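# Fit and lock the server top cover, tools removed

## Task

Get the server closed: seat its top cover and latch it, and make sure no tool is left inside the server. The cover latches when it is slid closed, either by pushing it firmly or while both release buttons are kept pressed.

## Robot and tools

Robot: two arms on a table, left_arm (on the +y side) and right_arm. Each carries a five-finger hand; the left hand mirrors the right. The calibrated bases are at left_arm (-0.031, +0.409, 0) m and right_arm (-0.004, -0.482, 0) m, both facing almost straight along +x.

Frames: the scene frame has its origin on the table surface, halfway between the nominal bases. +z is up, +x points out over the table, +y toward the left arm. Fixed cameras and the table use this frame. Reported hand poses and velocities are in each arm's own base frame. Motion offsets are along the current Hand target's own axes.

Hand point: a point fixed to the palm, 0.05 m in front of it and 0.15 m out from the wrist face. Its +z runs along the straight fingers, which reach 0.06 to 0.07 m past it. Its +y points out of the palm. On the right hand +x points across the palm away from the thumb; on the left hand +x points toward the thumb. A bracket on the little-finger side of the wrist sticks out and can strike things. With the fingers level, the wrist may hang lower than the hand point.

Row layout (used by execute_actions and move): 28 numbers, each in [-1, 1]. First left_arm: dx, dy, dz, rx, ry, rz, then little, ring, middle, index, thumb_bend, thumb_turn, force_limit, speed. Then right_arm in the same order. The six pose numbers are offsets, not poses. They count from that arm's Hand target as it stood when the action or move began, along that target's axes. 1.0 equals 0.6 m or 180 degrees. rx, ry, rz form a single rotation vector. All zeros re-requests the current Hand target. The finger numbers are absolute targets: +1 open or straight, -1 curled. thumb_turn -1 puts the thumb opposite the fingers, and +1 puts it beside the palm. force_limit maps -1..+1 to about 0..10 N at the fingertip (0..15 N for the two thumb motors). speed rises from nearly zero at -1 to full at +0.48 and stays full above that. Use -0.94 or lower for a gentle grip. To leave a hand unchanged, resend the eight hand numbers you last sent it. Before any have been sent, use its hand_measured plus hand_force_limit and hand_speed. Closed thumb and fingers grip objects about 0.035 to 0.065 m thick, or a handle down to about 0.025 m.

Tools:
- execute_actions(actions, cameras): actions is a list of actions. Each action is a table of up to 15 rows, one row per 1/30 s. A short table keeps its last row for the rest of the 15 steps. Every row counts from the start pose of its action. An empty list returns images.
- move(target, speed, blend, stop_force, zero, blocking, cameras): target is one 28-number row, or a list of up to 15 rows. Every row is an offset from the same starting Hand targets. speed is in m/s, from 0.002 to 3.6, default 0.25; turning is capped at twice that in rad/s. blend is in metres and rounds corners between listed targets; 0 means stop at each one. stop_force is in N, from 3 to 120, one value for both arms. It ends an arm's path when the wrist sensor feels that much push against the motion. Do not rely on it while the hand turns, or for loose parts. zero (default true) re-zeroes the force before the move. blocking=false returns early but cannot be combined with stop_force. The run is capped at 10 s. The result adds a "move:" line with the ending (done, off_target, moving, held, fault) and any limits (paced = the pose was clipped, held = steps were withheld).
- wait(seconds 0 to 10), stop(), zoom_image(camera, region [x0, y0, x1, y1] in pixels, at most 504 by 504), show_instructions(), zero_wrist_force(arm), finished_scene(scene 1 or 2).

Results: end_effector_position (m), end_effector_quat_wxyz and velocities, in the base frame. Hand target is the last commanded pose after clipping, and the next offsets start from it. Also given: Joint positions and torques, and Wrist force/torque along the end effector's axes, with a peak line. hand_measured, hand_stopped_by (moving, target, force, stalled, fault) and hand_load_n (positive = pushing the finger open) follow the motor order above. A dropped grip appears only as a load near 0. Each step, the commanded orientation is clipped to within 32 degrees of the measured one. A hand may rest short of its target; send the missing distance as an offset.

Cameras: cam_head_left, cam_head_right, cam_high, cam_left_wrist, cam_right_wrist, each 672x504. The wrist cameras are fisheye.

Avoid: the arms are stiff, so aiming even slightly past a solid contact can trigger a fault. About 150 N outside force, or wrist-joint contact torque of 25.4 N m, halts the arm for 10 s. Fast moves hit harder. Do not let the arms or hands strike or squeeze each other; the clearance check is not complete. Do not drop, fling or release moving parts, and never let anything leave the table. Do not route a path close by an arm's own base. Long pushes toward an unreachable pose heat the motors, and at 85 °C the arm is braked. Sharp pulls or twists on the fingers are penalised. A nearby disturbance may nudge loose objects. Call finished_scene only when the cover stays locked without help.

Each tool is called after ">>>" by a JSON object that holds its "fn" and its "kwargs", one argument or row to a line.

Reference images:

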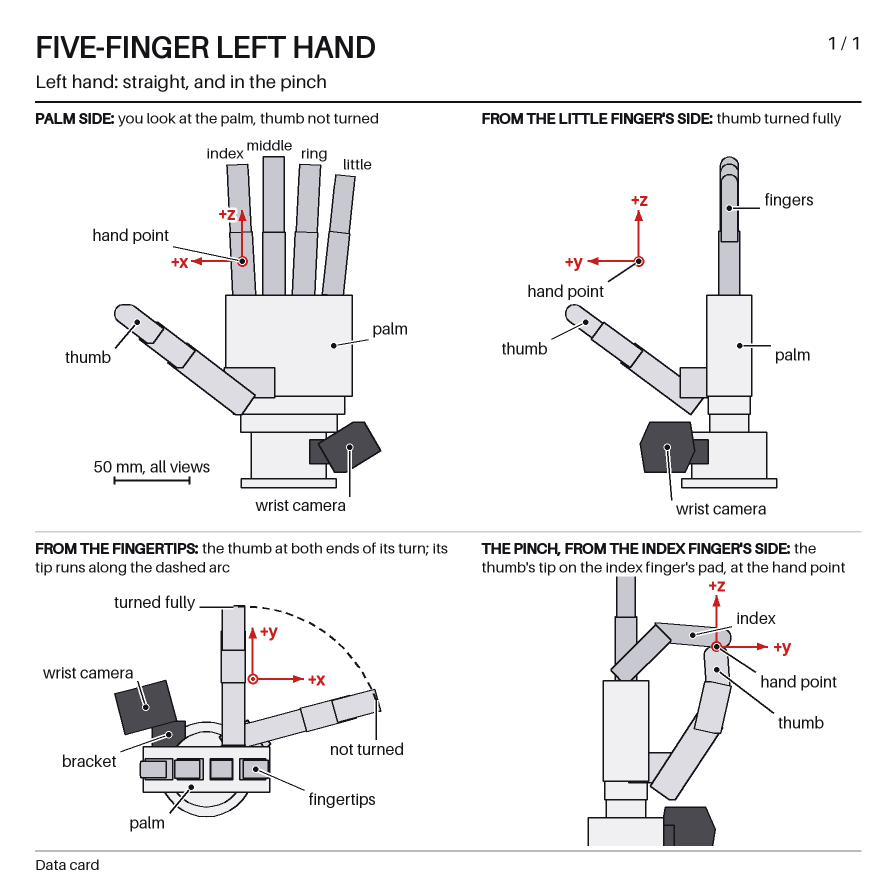

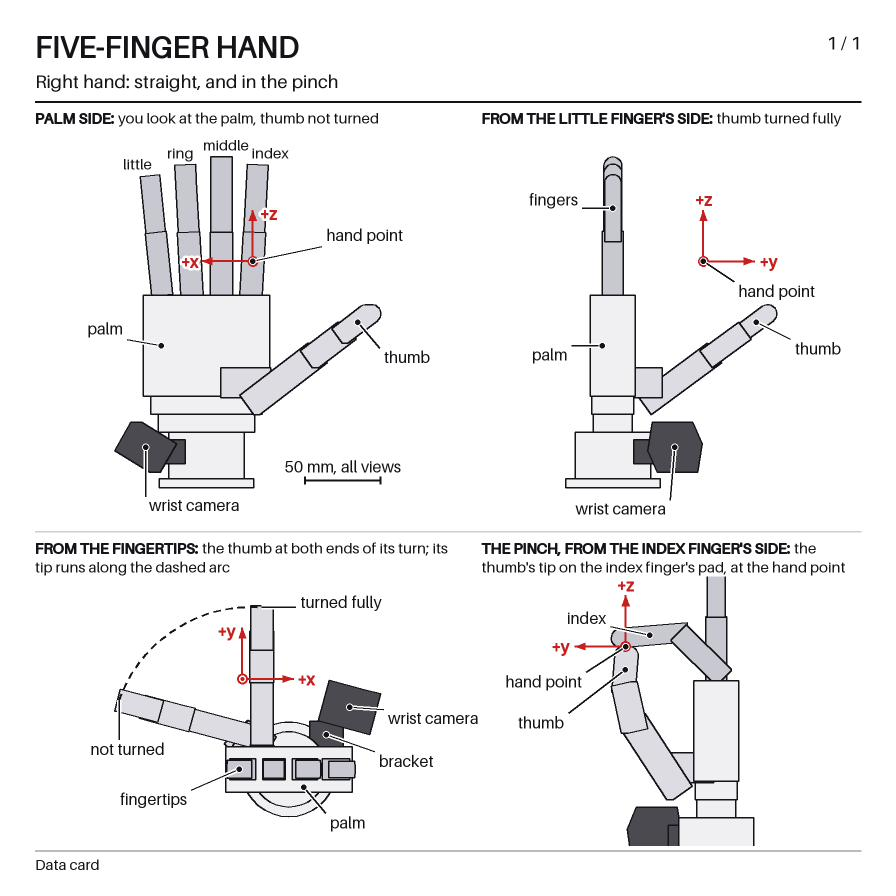

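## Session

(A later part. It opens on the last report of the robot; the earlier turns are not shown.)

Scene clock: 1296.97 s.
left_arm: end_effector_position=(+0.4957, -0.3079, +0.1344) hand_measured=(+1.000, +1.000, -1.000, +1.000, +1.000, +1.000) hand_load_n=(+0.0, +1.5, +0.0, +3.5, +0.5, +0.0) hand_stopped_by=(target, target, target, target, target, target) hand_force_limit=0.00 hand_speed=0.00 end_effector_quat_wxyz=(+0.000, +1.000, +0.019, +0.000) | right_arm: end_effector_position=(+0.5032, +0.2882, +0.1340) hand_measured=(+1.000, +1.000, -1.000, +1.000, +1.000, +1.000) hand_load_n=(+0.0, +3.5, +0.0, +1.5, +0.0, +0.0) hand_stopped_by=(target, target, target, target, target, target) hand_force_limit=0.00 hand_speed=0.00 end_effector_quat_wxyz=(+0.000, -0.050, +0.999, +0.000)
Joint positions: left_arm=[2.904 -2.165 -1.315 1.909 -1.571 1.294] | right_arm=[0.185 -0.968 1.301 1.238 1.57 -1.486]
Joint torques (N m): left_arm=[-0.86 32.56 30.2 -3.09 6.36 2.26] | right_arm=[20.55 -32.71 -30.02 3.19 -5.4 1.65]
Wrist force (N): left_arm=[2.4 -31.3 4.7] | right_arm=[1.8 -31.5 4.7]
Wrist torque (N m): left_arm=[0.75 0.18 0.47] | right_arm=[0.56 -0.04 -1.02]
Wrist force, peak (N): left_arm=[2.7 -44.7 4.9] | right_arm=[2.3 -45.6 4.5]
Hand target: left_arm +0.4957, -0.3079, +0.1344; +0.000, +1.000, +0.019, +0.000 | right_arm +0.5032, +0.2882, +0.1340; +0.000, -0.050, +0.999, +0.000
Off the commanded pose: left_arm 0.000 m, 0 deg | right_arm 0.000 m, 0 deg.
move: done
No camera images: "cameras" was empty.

>>> {"fn": "move", "kwargs": {
  "target": [
    [0.09596,-0.00583,0,0,0,0.01583,1,1,-1,1,1,1,0,0,-0.06886,0.00668,0,0,0,0.01583,1,1,-1,1,1,1,0,0],
    [0.19187,-0.0109,0,0,0,0.03167,1,1,-1,1,1,1,0,0,-0.13774,0.01409,0,0,0,0.03167,1,1,-1,1,1,1,0,0]
  ],
  "speed": 0.04,
  "blend": [0.005,0],
  "cameras": ["all"]
}}

>>> {"fn": "zoom_image", "kwargs": {
  "camera": "cam_left_wrist",
  "region": [250, 150, 500, 400]
}}

>>> {"fn": "zoom_image", "kwargs": {
  "camera": "cam_right_wrist",
  "region": [180, 150, 430, 400]
}}

>>> {"fn": "zoom_image", "kwargs": {
  "camera": "cam_high",
  "region": [230, 110, 380, 330]
}}

Scene clock: 1318.53 s.
left_arm: end_effector_position=(+0.6104, -0.2969, +0.1344) hand_measured=(+1.000, +1.000, -1.000, +1.000, +1.000, +1.000) hand_load_n=(+0.0, +1.5, +0.0, +3.5, +0.0, +0.0) hand_stopped_by=(target, target, target, target, target, target) hand_force_limit=0.00 hand_speed=0.00 end_effector_quat_wxyz=(+0.000, +1.000, -0.030, +0.000) | right_arm: end_effector_position=(+0.5846, +0.3049, +0.1339) hand_measured=(+1.000, +1.000, -1.000, +1.000, +1.000, +1.000) hand_load_n=(+0.0, +3.5, +0.0, +1.5, +0.0, +0.0) hand_stopped_by=(target, target, target, target, target, target) hand_force_limit=0.00 hand_speed=0.00 end_effector_quat_wxyz=(+0.000, -0.001, +1.000, +0.000)
Joint positions: left_arm=[2.972 -2.443 -0.829 1.701 -1.571 1.462] | right_arm=[0.194 -0.769 0.96 1.381 1.57 -1.378]
Joint torques (N m): left_arm=[-4.91 43.49 29.31 -4.53 6.12 2.26] | right_arm=[21.14 -41.11 -31.7 2.11 -7.34 1.74]
Wrist force (N): left_arm=[2.1 -31.9 4.6] | right_arm=[2.0 -31.4 4.8]
Wrist torque (N m): left_arm=[0.77 0.20 0.44] | right_arm=[0.66 -0.10 -1.01]
Wrist force, peak (N): left_arm=[2.1 -31.9 4.6] | right_arm=[1.7 -31.5 4.8]
Hand target: left_arm +0.6105, -0.2969, +0.1344; +0.000, +1.000, -0.030, +0.000 | right_arm +0.5846, +0.3049, +0.1339; +0.000, -0.001, +1.000, +0.000
Off the commanded pose: left_arm 0.000 m, 0 deg | right_arm 0.000 m, 0 deg.
move: done
camera_calibration:
cam_left_wrist: T_world_to_cam=[[0.337457, 0.941336, 0.00289347, 0.0745973], [0.79933, -0.288171, 0.527284, -0.642619], [0.497186, -0.175623, -0.849684, -0.121756], [0, 0, 0, 1]] pos_world=[0.549027, -0.276788, 0.235173]
cam_right_wrist: T_world_to_cam=[[-0.255803, 0.965536, -0.0480078, -0.132713], [0.818523, 0.242742, 0.520669, -0.623358], [0.514378, 0.093893, -0.852408, -0.0978385], [0, 0, 0, 1]] pos_world=[0.526611, 0.288641, 0.234794]

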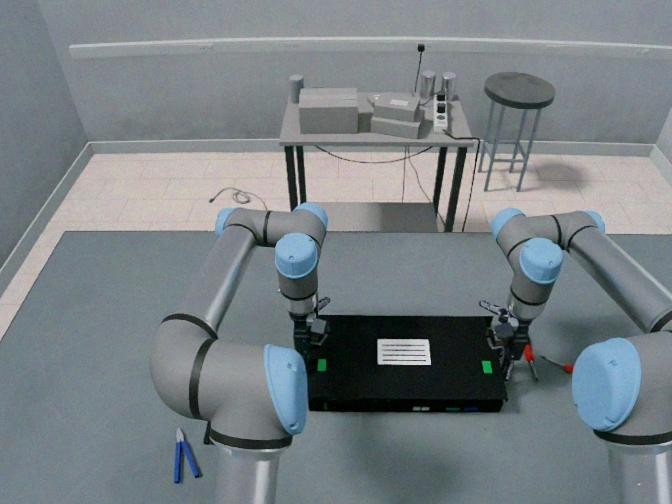

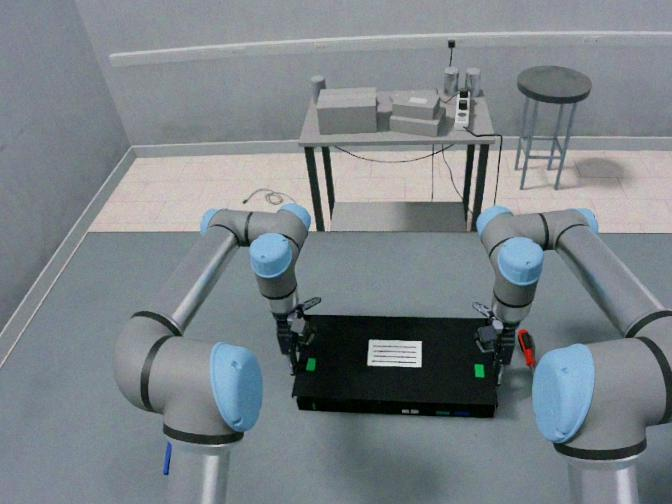

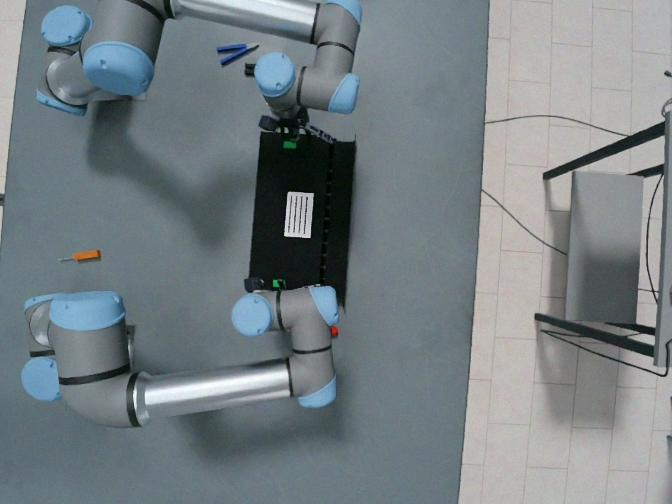

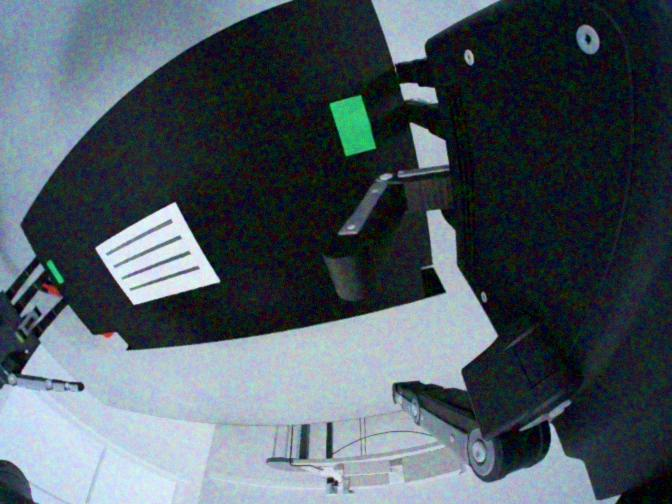

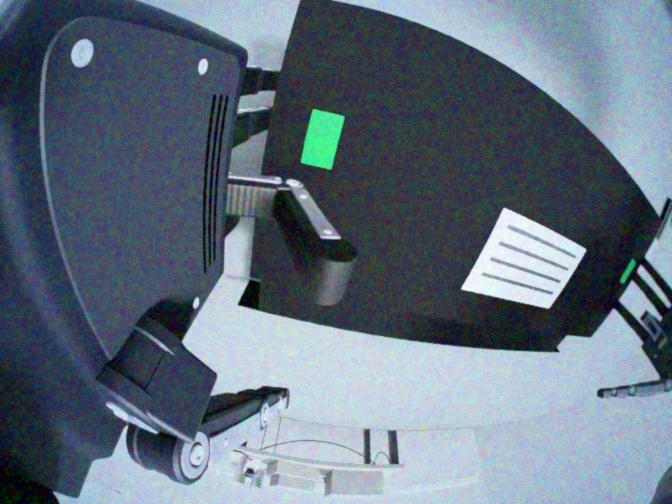

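Scaled by 2.016 from the camera's 672x504 image, which has a finer 960x720 frame.

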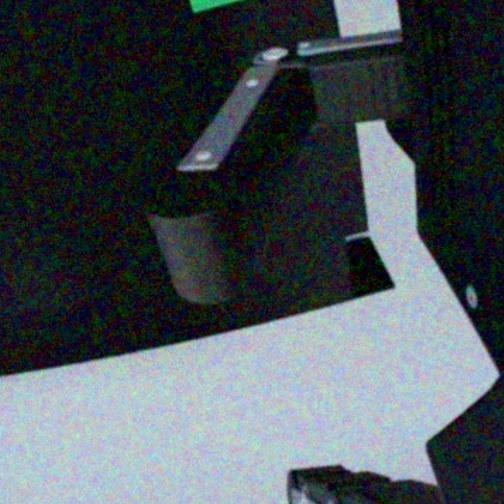

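Scaled by 2.016 from the camera's 672x504 image, which has a finer 960x720 frame.

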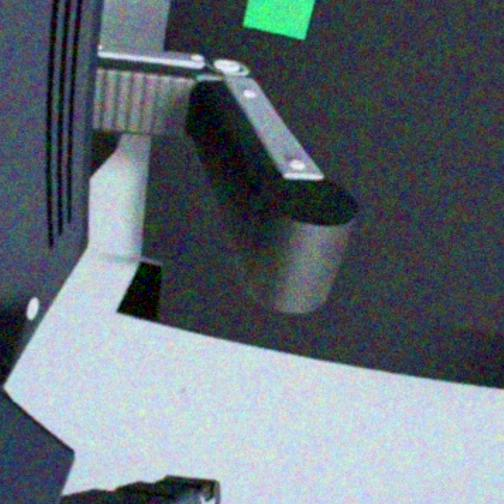

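Scaled by 2.291.

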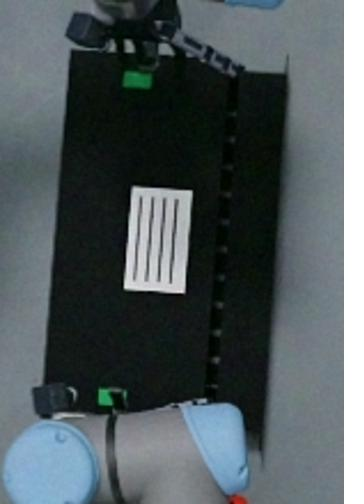

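>>> {"fn": "move", "kwargs": {
  "target": [0,0,0.0325,0,0,0,1,1,-1,1,1,1,0,0,0,0,0.0325,0,0,0,1,1,-1,1,1,1,0,0],
  "speed": 0.02,
  "stop_force": 6,
  "cameras": ["cam_high","cam_left_wrist","cam_right_wrist","cam_head_left","cam_head_right"]
}}

>>> {"fn": "zoom_image", "kwargs": {
  "camera": "cam_left_wrist",
  "region": [340, 180, 480, 320]
}}

>>> {"fn": "zoom_image", "kwargs": {
  "camera": "cam_right_wrist",
  "region": [200, 200, 340, 340]
}}

>>> {"fn": "zoom_image", "kwargs": {
  "camera": "cam_high",
  "region": [240, 120, 370, 220]
}}

>>> {"fn": "zoom_image", "kwargs": {
  "camera": "cam_high",
  "region": [240, 220, 370, 320]
}}

>>> {"fn": "zoom_image", "kwargs": {
  "camera": "cam_head_left",
  "region": [290, 300, 530, 430]
}}

Scene clock: 1377.40 s.
left_arm: end_effector_position=(+0.6105, -0.2969, +0.1149) hand_measured=(+1.000, +1.000, -1.000, +1.000, +1.000, +1.000) hand_load_n=(+0.0, +1.5, +0.5, +3.0, +0.0, +0.0) hand_stopped_by=(target, target, target, target, target, target) hand_force_limit=0.00 hand_speed=0.00 end_effector_quat_wxyz=(+0.000, +1.000, -0.030, +0.000) | right_arm: end_effector_position=(+0.5846, +0.3049, +0.1144) hand_measured=(+1.000, +1.000, -1.000, +1.000, +1.000, +1.000) hand_load_n=(+0.0, +3.0, +0.0, +1.0, +0.0, +0.0) hand_stopped_by=(target, target, target, target, target, target) hand_force_limit=0.00 hand_speed=0.00 end_effector_quat_wxyz=(+0.000, -0.001, +1.000, +0.000)
Joint positions: left_arm=[2.972 -2.453 -0.862 1.744 -1.571 1.462] | right_arm=[0.194 -0.758 0.989 1.34 1.57 -1.378]
Joint torques (N m): left_arm=[-5.65 43 6.38 -0.2 6.4 2.16] | right_arm=[19.5 -41.21 -8.27 -0.92 -5.94 1.61]
Wrist force (N): left_arm=[2.1 -30.2 4.7] | right_arm=[1.7 -29.3 4.8]
Wrist torque (N m): left_arm=[0.68 0.20 0.40] | right_arm=[0.63 -0.06 -0.98]
Wrist force, peak (N): left_arm=[2.1 -31.8 4.7] | right_arm=[2.0 -31.3 4.6]
Hand target: left_arm +0.6105, -0.2969, +0.1149; +0.000, +1.000, -0.030, +0.000 | right_arm +0.5846, +0.3049, +0.1144; +0.000, -0.001, +1.000, +0.000
Off the commanded pose: left_arm 0.000 m, 0 deg | right_arm 0.000 m, 0 deg.
move: done
camera_calibration:
cam_left_wrist: T_world_to_cam=[[0.33756, 0.941299, 0.00307269, 0.0745478], [0.79928, -0.288352, 0.527261, -0.632355], [0.497196, -0.175526, -0.849698, -0.138301], [0, 0, 0, 1]] pos_world=[0.549027, -0.276788, 0.215673]
cam_right_wrist: T_world_to_cam=[[-0.255754, 0.965545, -0.0480906, -0.133659], [0.818535, 0.242745, 0.520648, -0.613208], [0.514383, 0.0937938, -0.852416, -0.114432], [0, 0, 0, 1]] pos_world=[0.526611, 0.288641, 0.215294]

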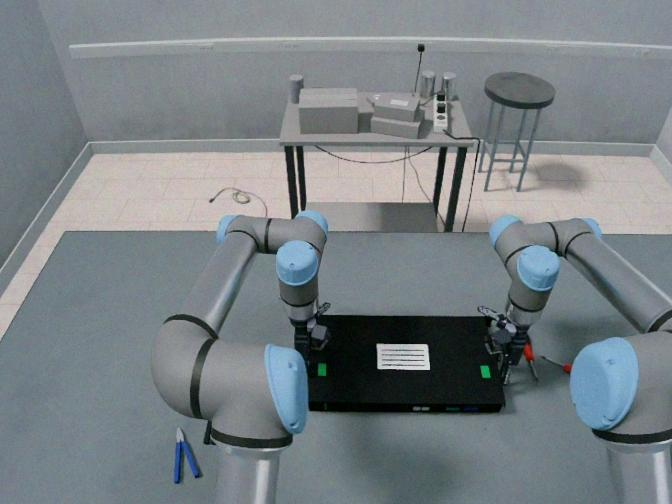

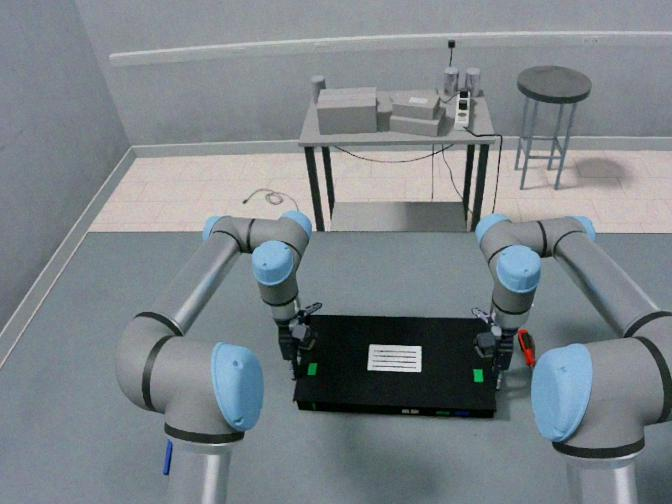

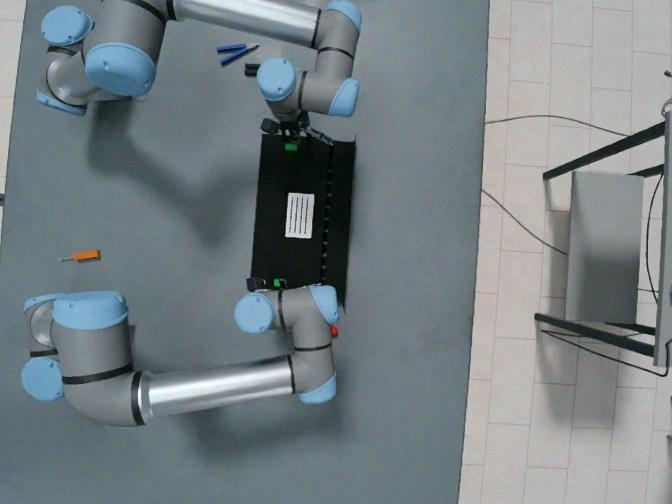

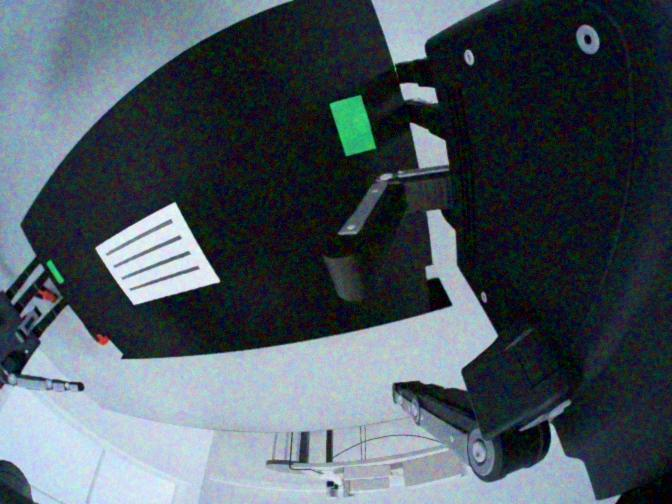

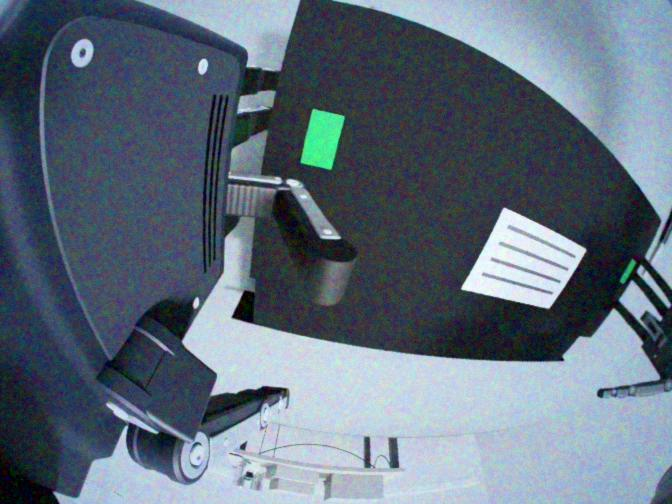

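Scaled by 3.600 from the camera's 672x504 image, which has a finer 960x720 frame.

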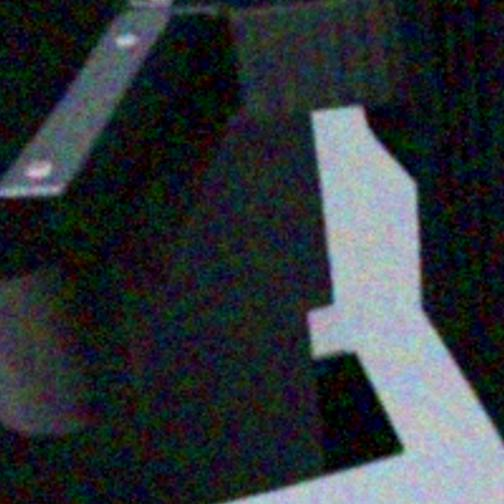

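Scaled by 3.600 from the camera's 672x504 image, which has a finer 960x720 frame.

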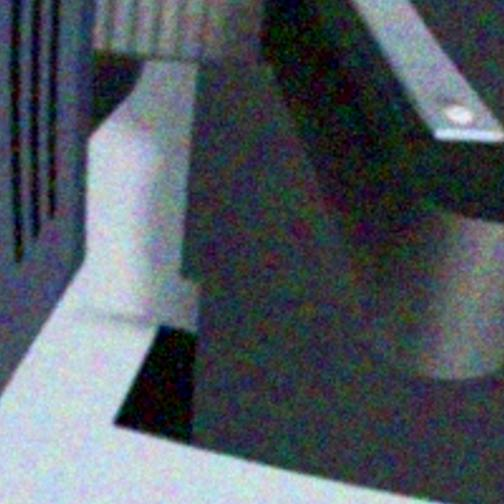

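Scaled by 3.877.

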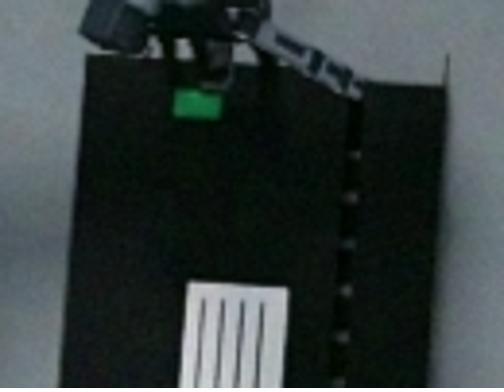

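Scaled by 3.877.

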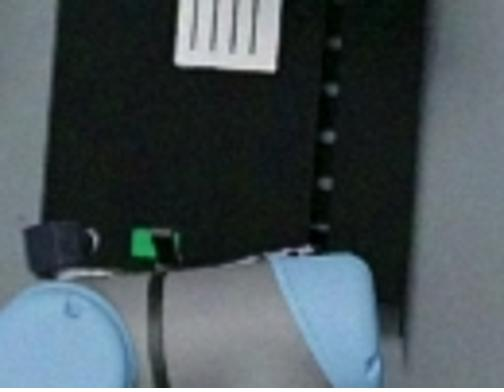

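Scaled by 2.100.

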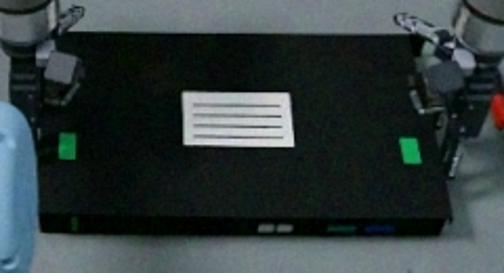

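>>> {"fn": "zoom_image", "kwargs": {
  "camera": "cam_high",
  "region": [290, 140, 380, 230]
}}

>>> {"fn": "zoom_image", "kwargs": {
  "camera": "cam_high",
  "region": [290, 220, 380, 310]
}}

Scaled by 5.600.

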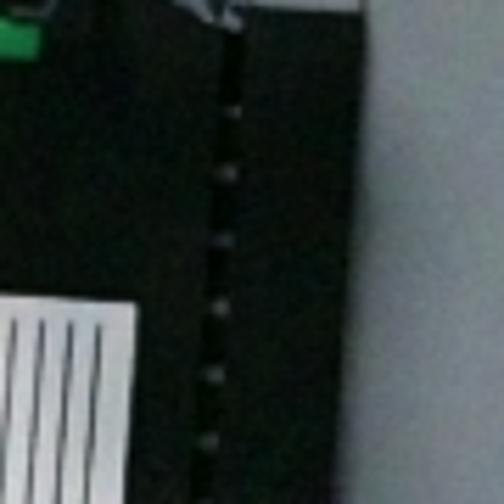

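Scaled by 5.600.

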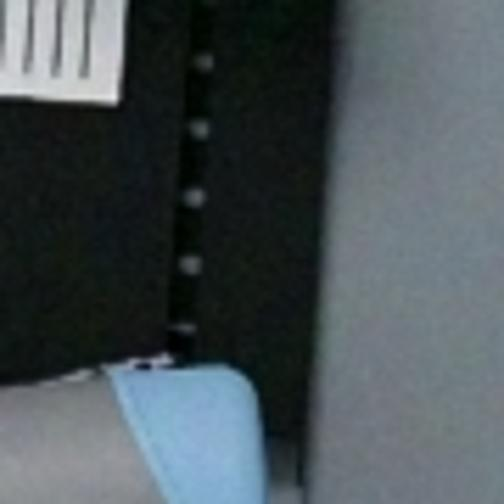

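>>> {"fn": "move", "kwargs": {
  "target": [0.0067,0.0012,0,0,0,0,1,1,-1,1,1,1,0,0,-0.0067,-0.0012,0,0,0,0,1,1,-1,1,1,1,0,0],
  "speed": 0.01,
  "cameras": []
}}

>>> {"fn": "move", "kwargs": {
  "target": [0,0,0.035,0,0,0,1,1,-1,1,1,1,0,0,0,0,0.034,0,0,0,1,1,-1,1,1,1,0,0],
  "speed": 0.008,
  "stop_force": 5,
  "cameras": ["cam_high","cam_left_wrist","cam_right_wrist"]
}}

>>> {"fn": "zoom_image", "kwargs": {
  "camera": "cam_left_wrist",
  "region": [340, 180, 480, 320]
}}

>>> {"fn": "zoom_image", "kwargs": {
  "camera": "cam_right_wrist",
  "region": [200, 200, 340, 340]
}}

>>> {"fn": "zoom_image", "kwargs": {
  "camera": "cam_high",
  "region": [290, 140, 380, 230]
}}

Scene clock: 1463.77 s.
left_arm: end_effector_position=(+0.6144, -0.2978, +0.1149) hand_measured=(+1.000, +1.000, -1.000, +1.000, +1.000, +1.000) hand_load_n=(+0.0, +1.5, +0.0, +3.5, +0.0, +0.0) hand_stopped_by=(target, target, target, target, target, target) hand_force_limit=0.00 hand_speed=0.00 end_effector_quat_wxyz=(+0.000, +1.000, -0.030, +0.000) | right_arm: end_effector_position=(+0.5886, +0.3042, +0.1144) hand_measured=(+1.000, +1.000, -1.000, +1.000, +1.000, +1.000) hand_load_n=(+0.5, +3.5, +0.0, +1.0, +0.0, +0.0) hand_stopped_by=(target, target, target, target, target, target) hand_force_limit=0.00 hand_speed=0.00 end_effector_quat_wxyz=(+0.000, +0.000, +1.000, +0.000)
Joint positions: left_arm=[2.972 -2.465 -0.839 1.733 -1.571 1.461] | right_arm=[0.191 -0.748 0.972 1.347 1.57 -1.38]
Joint torques (N m): left_arm=[-33.44 42.81 30.66 -4.69 9.12 -1.59] | right_arm=[6.69 -42.13 -29.67 2.22 -8.55 -1]
Wrist force (N): left_arm=[2.2 -30.2 4.4] | right_arm=[1.7 -29.3 4.7]
Wrist torque (N m): left_arm=[0.69 0.17 0.49] | right_arm=[0.61 -0.07 -0.87]
Wrist force, peak (N): left_arm=[2.0 -31.8 4.7] | right_arm=[1.6 -31.1 4.5]
Hand target: left_arm +0.6144, -0.2978, +0.1149; +0.000, +1.000, -0.030, +0.000 | right_arm +0.5886, +0.3042, +0.1144; +0.000, -0.001, +1.000, +0.000
Off the commanded pose: left_arm 0.000 m, 0 deg | right_arm 0.000 m, 0 deg.
move: done
No camera images: "cameras" was empty.

Scene clock: 1466.27 s.
left_arm: end_effector_position=(+0.6144, -0.2978, +0.1063) hand_measured=(+1.000, +1.000, -1.000, +1.000, +1.000, +1.000) hand_load_n=(+0.0, +1.5, +0.0, +3.0, +0.0, +0.0) hand_stopped_by=(target, target, target, target, target, target) hand_force_limit=0.00 hand_speed=0.00 end_effector_quat_wxyz=(+0.000, +1.000, -0.030, +0.000) | right_arm: end_effector_position=(+0.5886, +0.3042, +0.1115) hand_measured=(+1.000, +1.000, -1.000, +1.000, +1.000, +1.000) hand_load_n=(+0.0, +3.5, +0.0, +1.0, +0.0, -0.5) hand_stopped_by=(target, target, target, target, target, target) hand_force_limit=0.00 hand_speed=0.00 end_effector_quat_wxyz=(+0.000, +0.000, +1.000, +0.000)
Joint positions: left_arm=[2.972 -2.47 -0.852 1.751 -1.571 1.461] | right_arm=[0.191 -0.746 0.976 1.341 1.57 -1.38]
Joint torques (N m): left_arm=[-31.21 66.13 29.68 -4.39 6.83 -0.92] | right_arm=[8.34 -62.46 -29.33 0.97 -7.15 -1.05]
Wrist force (N): left_arm=[2.2 -28.7 3.2] | right_arm=[1.4 -28.0 4.6]
Wrist torque (N m): left_arm=[0.64 0.08 0.48] | right_arm=[0.64 -0.08 -0.80]
Wrist force, peak (N): left_arm=[2.1 -31.0 4.5] | right_arm=[1.8 -30.3 4.9]
Hand target: left_arm +0.6144, -0.2978, +0.1063; +0.000, +1.000, -0.030, +0.000 (not the last commanded pose) | right_arm +0.5886, +0.3042, +0.1115; +0.000, +0.000, +1.000, +0.000 (not the last commanded pose)
Off the commanded pose: left_arm 0.012 m, 0 deg | right_arm 0.017 m, 0 deg.
move: contact (left_arm, right_arm)
camera_calibration:
cam_left_wrist: T_world_to_cam=[[0.337485, 0.941326, 0.00302281, 0.074225], [0.799313, -0.288263, 0.52726, -0.631299], [0.497195, -0.175526, -0.849698, -0.147772], [0, 0, 0, 1]] pos_world=[0.553027, -0.277788, 0.207073]
cam_right_wrist: T_world_to_cam=[[-0.255754, 0.965545, -0.0480906, -0.1321], [0.818535, 0.242745, 0.520648, -0.614803], [0.514383, 0.0937938, -0.852416, -0.118896], [0, 0, 0, 1]] pos_world=[0.530611, 0.287941, 0.212394]
Images, in order (width x height): cam_high 672x504, cam_left_wrist 672x504, cam_right_wrist 672x504.

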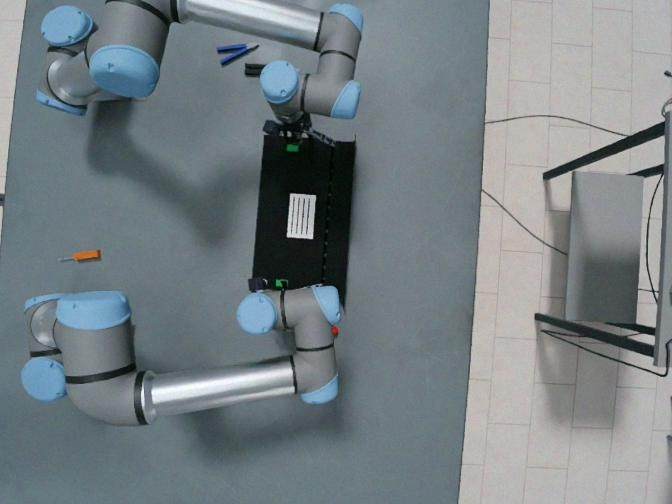

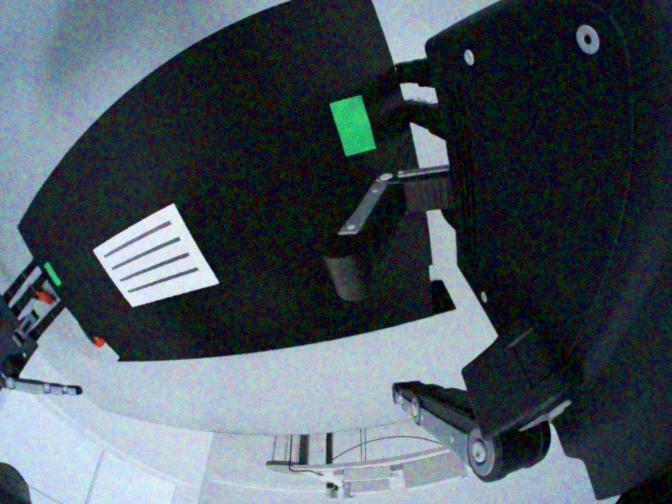

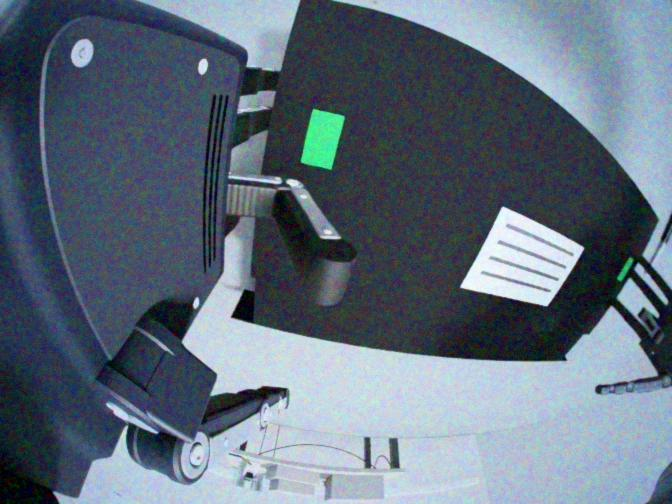

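Scaled by 3.600 from the camera's 672x504 image, which has a finer 960x720 frame.

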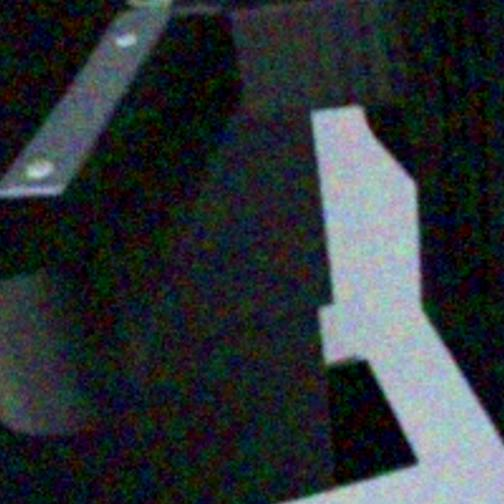

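Scaled by 3.600 from the camera's 672x504 image, which has a finer 960x720 frame.

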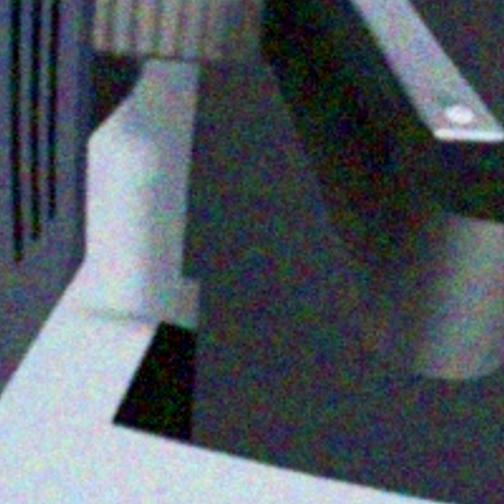

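Scaled by 5.600.

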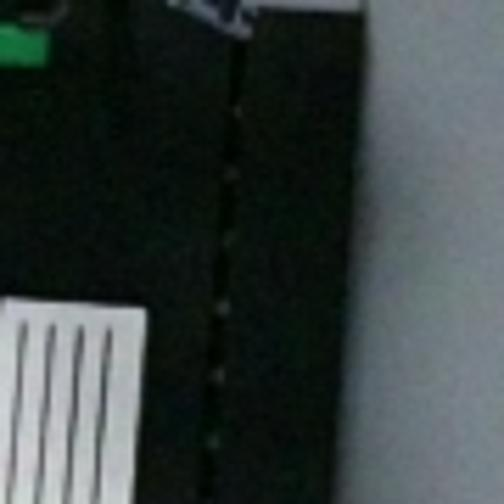

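>>> {"fn": "move", "kwargs": {
  "target": [
    [0,0,-0.0120,0,0,0,1,1,-1,1,1,1,0,0,0,0,-0.0033,0,0,0,1,1,-1,1,1,1,0,0],
    [0,0.0015,-0.0120,0,0,0,1,1,-1,1,1,1,0,0,0,-0.0015,-0.0033,0,0,0,1,1,-1,1,1,1,0,0]
  ],
  "speed": 0.012,
  "cameras": []
}}

>>> {"fn": "move", "kwargs": {
  "target": [0,0,0.03,0,0,0,1,1,-1,1,1,1,0,0,0,0,0.03,0,0,0,1,1,-1,1,1,1,0,0],
  "speed": 0.006,
  "stop_force": 5,
  "cameras": []
}}

Scene clock: 1494.13 s.
left_arm: end_effector_position=(+0.6144, -0.2987, +0.1136) hand_measured=(+1.000, +1.000, -1.000, +1.000, +1.000, +1.000) hand_load_n=(+0.0, +1.5, +0.0, +3.0, +0.0, +0.0) hand_stopped_by=(target, target, target, target, target, target) hand_force_limit=0.00 hand_speed=0.00 end_effector_quat_wxyz=(+0.000, +1.000, -0.030, +0.000) | right_arm: end_effector_position=(+0.5886, +0.3034, +0.1135) hand_measured=(+1.000, +1.000, -1.000, +1.000, +1.000, +1.000) hand_load_n=(+0.0, +3.5, +0.5, +1.0, +0.0, +0.0) hand_stopped_by=(target, target, target, target, target, target) hand_force_limit=0.00 hand_speed=0.00 end_effector_quat_wxyz=(+0.000, +0.000, +1.000, +0.000)
Joint positions: left_arm=[2.97 -2.467 -0.839 1.735 -1.571 1.46] | right_arm=[0.19 -0.749 0.975 1.345 1.57 -1.382]
Joint torques (N m): left_arm=[-33.38 43.19 30.86 -4.5 9.64 -1.38] | right_arm=[8.47 -63.56 -8.21 -0.93 -7.32 -1.29]
Wrist force (N): left_arm=[2.2 -30.7 4.8] | right_arm=[1.8 -30.2 4.7]
Wrist torque (N m): left_arm=[0.71 0.15 0.61] | right_arm=[0.62 -0.12 -0.90]
Wrist force, peak (N): left_arm=[2.2 -30.8 4.6] | right_arm=[1.8 -30.3 4.8]
Hand target: left_arm +0.6144, -0.2987, +0.1135; +0.000, +1.000, -0.030, +0.000 | right_arm +0.5886, +0.3033, +0.1135; +0.000, +0.000, +1.000, +0.000
Off the commanded pose: left_arm 0.000 m, 0 deg | right_arm 0.000 m, 0 deg.
move: done
No camera images: "cameras" was empty.

Scene clock: 1495.93 s.
left_arm: end_effector_position=(+0.6144, -0.2987, +0.1113) hand_measured=(+1.000, +1.000, -1.000, +1.000, +1.000, +1.000) hand_load_n=(+0.0, +1.5, +0.0, +3.0, +0.0, +0.0) hand_stopped_by=(target, target, target, target, target, target) hand_force_limit=0.00 hand_speed=0.00 end_effector_quat_wxyz=(+0.000, +1.000, -0.030, +0.000) | right_arm: end_effector_position=(+0.5886, +0.3033, +0.1109) hand_measured=(+1.000, +1.000, -1.000, +1.000, +1.000, +1.000) hand_load_n=(+0.5, +3.5, +0.0, +1.0, +0.0, +0.0) hand_stopped_by=(target, target, target, target, target, target) hand_force_limit=0.00 hand_speed=0.00 end_effector_quat_wxyz=(+0.000, +0.000, +1.000, +0.000)
Joint positions: left_arm=[2.97 -2.468 -0.843 1.74 -1.571 1.46] | right_arm=[0.19 -0.747 0.979 1.339 1.57 -1.382]
Joint torques (N m): left_arm=[-33.39 64.43 29.38 -3.74 9.4 -1.61] | right_arm=[9.73 -62.43 -29.35 3.11 -7.33 -1.08]
Wrist force (N): left_arm=[0.8 -30.9 -0.1] | right_arm=[-1.5 -28.7 2.7]
Wrist torque (N m): left_arm=[0.98 0.16 0.50] | right_arm=[0.73 -0.31 -1.06]
Wrist force, peak (N): left_arm=[0.2 -31.6 -7.8] | right_arm=[1.7 -30.4 4.6]
Hand target: left_arm +0.6144, -0.2987, +0.1113; +0.000, +1.000, -0.030, +0.000 (not the last commanded pose) | right_arm +0.5886, +0.3033, +0.1110; +0.000, +0.000, +1.000, +0.000 (not the last commanded pose)
Off the commanded pose: left_arm 0.016 m, 0 deg | right_arm 0.015 m, 0 deg.
move: contact (left_arm, right_arm)
No camera images: "cameras" was empty.

>>> {"fn": "move", "kwargs": {
  "target": [
    [0,0,-0.0038,0,0,0,1,1,-1,1,1,1,0,0,0,0,-0.0042,0,0,0,1,1,-1,1,1,1,0,0],
    [0,-0.0008,-0.0038,0,0,0,1,1,-1,1,1,1,0,0,0,0.0008,-0.0042,0,0,0,1,1,-1,1,1,1,0,0]
  ],
  "speed": 0.012,
  "cameras": []
}}

>>> {"fn": "move", "kwargs": {
  "target": [0,0,0.03,0,0,0,1,1,-1,1,1,1,0,0,0,0,0.03,0,0,0,1,1,-1,1,1,1,0,0],
  "speed": 0.006,
  "stop_force": 5,
  "cameras": []
}}

Scene clock: 1513.80 s.
left_arm: end_effector_position=(+0.6144, -0.2985, +0.1136) hand_measured=(+1.000, +1.000, -1.000, +1.000, +1.000, +1.000) hand_load_n=(+0.0, +1.5, +0.0, +3.5, +0.0, +0.0) hand_stopped_by=(target, target, target, target, target, target) hand_force_limit=0.00 hand_speed=0.00 end_effector_quat_wxyz=(+0.000, +1.000, -0.030, +0.000) | right_arm: end_effector_position=(+0.5886, +0.3037, +0.1136) hand_measured=(+1.000, +1.000, -1.000, +1.000, +1.000, +1.000) hand_load_n=(+0.5, +3.5, +0.5, +1.0, +0.0, +0.0) hand_stopped_by=(target, target, target, target, target, target) hand_force_limit=0.00 hand_speed=0.00 end_effector_quat_wxyz=(+0.000, +0.000, +1.000, +0.000)
Joint positions: left_arm=[2.971 -2.466 -0.84 1.735 -1.571 1.461] | right_arm=[0.191 -0.748 0.974 1.345 1.57 -1.381]
Joint torques (N m): left_arm=[-5.89 67.46 7.33 -3.62 9.42 2.37] | right_arm=[21.64 -40.56 -30.03 2.43 -7.24 1.78]
Wrist force (N): left_arm=[2.3 -32.5 4.6] | right_arm=[1.9 -32.0 4.8]
Wrist torque (N m): left_arm=[0.83 0.12 0.52] | right_arm=[0.71 -0.14 -0.97]
Wrist force, peak (N): left_arm=[2.4 -33.3 4.4] | right_arm=[2.0 -32.8 4.9]
Hand target: left_arm +0.6144, -0.2983, +0.1135; +0.000, +1.000, -0.030, +0.000 | right_arm +0.5886, +0.3038, +0.1135; +0.000, +0.000, +1.000, +0.000
Off the commanded pose: left_arm 0.000 m, 0 deg | right_arm 0.000 m, 0 deg.
move: done
No camera images: "cameras" was empty.

Scene clock: 1515.80 s.
left_arm: end_effector_position=(+0.6144, -0.2983, +0.1105) hand_measured=(+1.000, +1.000, -1.000, +1.000, +1.000, +1.000) hand_load_n=(+0.0, +1.5, +0.0, +3.5, +0.0, +0.0) hand_stopped_by=(target, target, target, target, target, target) hand_force_limit=0.00 hand_speed=0.00 end_effector_quat_wxyz=(+0.000, +1.000, -0.030, +0.000) | right_arm: end_effector_position=(+0.5886, +0.3038, +0.1114) hand_measured=(+1.000, +1.000, -1.000, +1.000, +1.000, +1.000) hand_load_n=(+0.0, +3.0, +0.0, +1.0, +0.0, +0.0) hand_stopped_by=(target, target, target, target, target, target) hand_force_limit=0.00 hand_speed=0.00 end_effector_quat_wxyz=(+0.000, +0.000, +1.000, +0.000)
Joint positions: left_arm=[2.971 -2.468 -0.845 1.742 -1.571 1.461] | right_arm=[0.191 -0.747 0.977 1.341 1.57 -1.381]
Joint torques (N m): left_arm=[-8.54 69.42 30.88 -3.75 9.17 2.28] | right_arm=[21.3 -62.42 -29.18 2.84 -7.03 1.63]
Wrist force (N): left_arm=[0.4 -30.8 7.3] | right_arm=[-0.5 -28.1 4.9]
Wrist torque (N m): left_arm=[0.53 -0.09 0.34] | right_arm=[0.60 -0.17 -1.05]
Wrist force, peak (N): left_arm=[2.3 -32.1 4.5] | right_arm=[1.9 -31.6 5.0]
Hand target: left_arm +0.6144, -0.2983, +0.1105; +0.000, +1.000, -0.030, +0.000 (not the last commanded pose) | right_arm +0.5886, +0.3038, +0.1114; +0.000, +0.000, +1.000, +0.000 (not the last commanded pose)
Off the commanded pose: left_arm 0.015 m, 0 deg | right_arm 0.016 m, 0 deg.
move: contact (left_arm, right_arm)
No camera images: "cameras" was empty.

>>> {"fn": "move", "kwargs": {
  "target": [
    [0,0,-0.0050,0,0,0,1,1,-1,1,1,1,0,0,0,0,-0.0035,0,0,0,1,1,-1,1,1,1,0,0],
    [-0.0019,-0.0003,-0.0050,0,0,-0.0022,1,1,-1,1,1,1,0,0,-0.0019,0.0003,-0.0035,0,0,-0.0022,1,1,-1,1,1,1,0,0]
  ],
  "speed": 0.012,
  "cameras": []
}}

>>> {"fn": "move", "kwargs": {
  "target": [0,0,0.03,0,0,0,1,1,-1,1,1,1,0,0,0,0,0.03,0,0,0,1,1,-1,1,1,1,0,0],
  "speed": 0.006,
  "stop_force": 5,
  "cameras": []
}}

Scene clock: 1542.23 s.
left_arm: end_effector_position=(+0.6133, -0.2980, +0.1135) hand_measured=(+1.000, +1.000, -1.000, +1.000, +1.000, +1.000) hand_load_n=(+0.0, +1.5, +0.0, +3.5, +0.0, +0.0) hand_stopped_by=(target, target, target, target, target, target) hand_force_limit=0.00 hand_speed=0.00 end_effector_quat_wxyz=(+0.000, +1.000, -0.027, +0.000) | right_arm: end_effector_position=(+0.5897, +0.3040, +0.1135) hand_measured=(+1.000, +1.000, -1.000, +1.000, +1.000, +1.000) hand_load_n=(+0.5, +3.5, +0.0, +1.0, +0.0, +0.0) hand_stopped_by=(target, target, target, target, target, target) hand_force_limit=0.00 hand_speed=0.00 end_effector_quat_wxyz=(+0.000, -0.004, +1.000, +0.000)
Joint positions: left_arm=[2.971 -2.462 -0.849 1.739 -1.571 1.454] | right_arm=[0.19 -0.744 0.967 1.348 1.57 -1.388]
Joint torques (N m): left_arm=[-33.49 67.18 6.55 0.05 9.34 -1.65] | right_arm=[6.39 -41.69 -29.69 2.66 -6.95 -1.28]
Wrist force (N): left_arm=[1.8 -30.1 4.7] | right_arm=[1.9 -29.2 4.5]
Wrist torque (N m): left_arm=[0.65 0.15 0.57] | right_arm=[0.64 -0.17 -0.85]
Wrist force, peak (N): left_arm=[2.2 -32.1 4.7] | right_arm=[1.8 -31.3 4.6]
Hand target: left_arm +0.6133, -0.2980, +0.1135; +0.000, +1.000, -0.027, +0.000 | right_arm +0.5898, +0.3040, +0.1135; +0.000, -0.004, +1.000, +0.000
Off the commanded pose: left_arm 0.000 m, 0 deg | right_arm 0.000 m, 0 deg.
move: done
No camera images: "cameras" was empty.

Scene clock: 1544.80 s.
left_arm: end_effector_position=(+0.6133, -0.2980, +0.1074) hand_measured=(+1.000, +1.000, -1.000, +1.000, +1.000, +1.000) hand_load_n=(+0.0, +1.0, +0.0, +3.0, +0.0, +0.0) hand_stopped_by=(target, target, target, target, target, target) hand_force_limit=0.00 hand_speed=0.00 end_effector_quat_wxyz=(+0.000, +1.000, -0.027, +0.000) | right_arm: end_effector_position=(+0.5898, +0.3040, +0.1058) hand_measured=(+1.000, +1.000, -1.000, +1.000, +1.000, +1.000) hand_load_n=(+0.0, +3.5, +0.0, +1.0, +0.0, +0.0) hand_stopped_by=(target, target, target, target, target, target) hand_force_limit=0.00 hand_speed=0.00 end_effector_quat_wxyz=(+0.000, -0.004, +1.000, +0.000)
Joint positions: left_arm=[2.971 -2.465 -0.858 1.752 -1.571 1.453] | right_arm=[0.19 -0.739 0.978 1.332 1.57 -1.388]
Joint torques (N m): left_arm=[-30.01 64.38 27.9 -4.79 8.96 -1.41] | right_arm=[10.41 -58.18 -29.22 1.47 -6.81 -0.96]
Wrist force (N): left_arm=[4.1 -26.9 0.1] | right_arm=[2.3 -32.8 -1.5]
Wrist torque (N m): left_arm=[0.68 0.18 0.65] | right_arm=[1.08 0.10 -0.87]
Wrist force, peak (N): left_arm=[2.3 -30.9 4.7] | right_arm=[1.6 -33.4 -7.8]
Hand target: left_arm +0.6133, -0.2980, +0.1075; +0.000, +1.000, -0.027, +0.000 (not the last commanded pose) | right_arm +0.5898, +0.3040, +0.1058; +0.000, -0.004, +1.000, +0.000 (not the last commanded pose)
Off the commanded pose: left_arm 0.012 m, 0 deg | right_arm 0.010 m, 0 deg.
move: contact (left_arm, right_arm)
No camera images: "cameras" was empty.

>>> {"fn": "move", "kwargs": {
  "target": [
    [0,0,-0.0025,0,0,0,1,1,-1,1,1,1,0,0,0,0,-0.0052,0,0,0,1,1,-1,1,1,1,0,0],
    [0,0.0005,-0.0025,0,0,0.0004,1,1,-1,1,1,1,0,0,0,-0.0005,-0.0052,0,0,0.0004,1,1,-1,1,1,1,0,0]
  ],
  "speed": 0.012,
  "cameras": []
}}

>>> {"fn": "move", "kwargs": {
  "target": [0,0,0.025,0,0,0,1,1,-1,1,1,1,0,0,0,0,0.025,0,0,0,1,1,-1,1,1,1,0,0],
  "speed": 0.006,
  "stop_force": 8,
  "cameras": []
}}

Scene clock: 1560.70 s.
left_arm: end_effector_position=(+0.6133, -0.2983, +0.1091) hand_measured=(+1.000, +1.000, -1.000, +1.000, +1.000, +1.000) hand_load_n=(+0.0, +1.5, +0.0, +3.5, +0.0, +0.0) hand_stopped_by=(target, target, target, target, target, target) hand_force_limit=0.00 hand_speed=0.00 end_effector_quat_wxyz=(+0.000, +1.000, -0.027, +0.000) | right_arm: end_effector_position=(+0.5898, +0.3037, +0.1091) hand_measured=(+1.000, +1.000, -1.000, +1.000, +1.000, +1.000) hand_load_n=(+0.0, +4.0, +0.0, +1.0, +0.0, +0.0) hand_stopped_by=(target, target, target, target, target, target) hand_force_limit=0.00 hand_speed=0.00 end_effector_quat_wxyz=(+0.000, -0.003, +1.000, +0.000)
Joint positions: left_arm=[2.97 -2.464 -0.855 1.749 -1.571 1.454] | right_arm=[0.19 -0.742 0.974 1.339 1.57 -1.388]
Joint torques (N m): left_arm=[-33.68 44.08 29.82 -4.38 9.01 2.34] | right_arm=[8.33 -63.58 -9.8 1.43 -6.76 1.58]
Wrist force (N): left_arm=[2.4 -30.6 4.3] | right_arm=[2.0 -30.1 4.9]
Wrist torque (N m): left_arm=[0.77 0.02 0.44] | right_arm=[0.63 -0.22 -0.96]
Wrist force, peak (N): left_arm=[2.2 -31.0 4.7] | right_arm=[1.8 -33.5 8.3]
Hand target: left_arm +0.6132, -0.2983, +0.1090; +0.000, +1.000, -0.027, +0.000 | right_arm +0.5898, +0.3037, +0.1090; +0.000, -0.003, +1.000, +0.000
Off the commanded pose: left_arm 0.000 m, 0 deg | right_arm 0.000 m, 0 deg.
move: done
No camera images: "cameras" was empty.

Scene clock: 1562.53 s.
left_arm: end_effector_position=(+0.6132, -0.2983, +0.1069) hand_measured=(+1.000, +1.000, -1.000, +1.000, +1.000, +1.000) hand_load_n=(+0.0, +1.0, +0.0, +3.5, +0.0, +0.0) hand_stopped_by=(target, target, target, target, target, target) hand_force_limit=0.00 hand_speed=0.00 end_effector_quat_wxyz=(+0.000, +1.000, -0.027, +0.000) | right_arm: end_effector_position=(+0.5898, +0.3037, +0.1059) hand_measured=(+1.000, +1.000, -1.000, +1.000, +1.000, +1.000) hand_load_n=(+0.5, +3.5, +0.0, +1.0, +0.0, +0.0) hand_stopped_by=(target, target, target, target, target, target) hand_force_limit=0.00 hand_speed=0.00 end_effector_quat_wxyz=(+0.000, -0.003, +1.000, +0.000)
Joint positions: left_arm=[2.97 -2.466 -0.858 1.753 -1.571 1.454] | right_arm=[0.19 -0.74 0.979 1.332 1.57 -1.388]
Joint torques (N m): left_arm=[-33.14 65.94 29.47 -4.03 8.94 2.23] | right_arm=[8.59 -57.28 -27.35 1.95 -6.93 1.68]
Wrist force (N): left_arm=[2.4 -30.0 2.2] | right_arm=[0.8 -29.9 -3.5]
Wrist torque (N m): left_arm=[0.82 0.01 0.40] | right_arm=[1.06 0.11 -1.06]
Wrist force, peak (N): left_arm=[2.5 -30.9 4.7] | right_arm=[-0.3 -30.2 -8.4]
Hand target: left_arm +0.6133, -0.2983, +0.1069; +0.000, +1.000, -0.027, +0.000 (not the last commanded pose) | right_arm +0.5898, +0.3037, +0.1059; +0.000, -0.003, +1.000, +0.000 (not the last commanded pose)
Off the commanded pose: left_arm 0.013 m, 0 deg | right_arm 0.012 m, 0 deg.
move: contact (left_arm, right_arm)
No camera images: "cameras" was empty.


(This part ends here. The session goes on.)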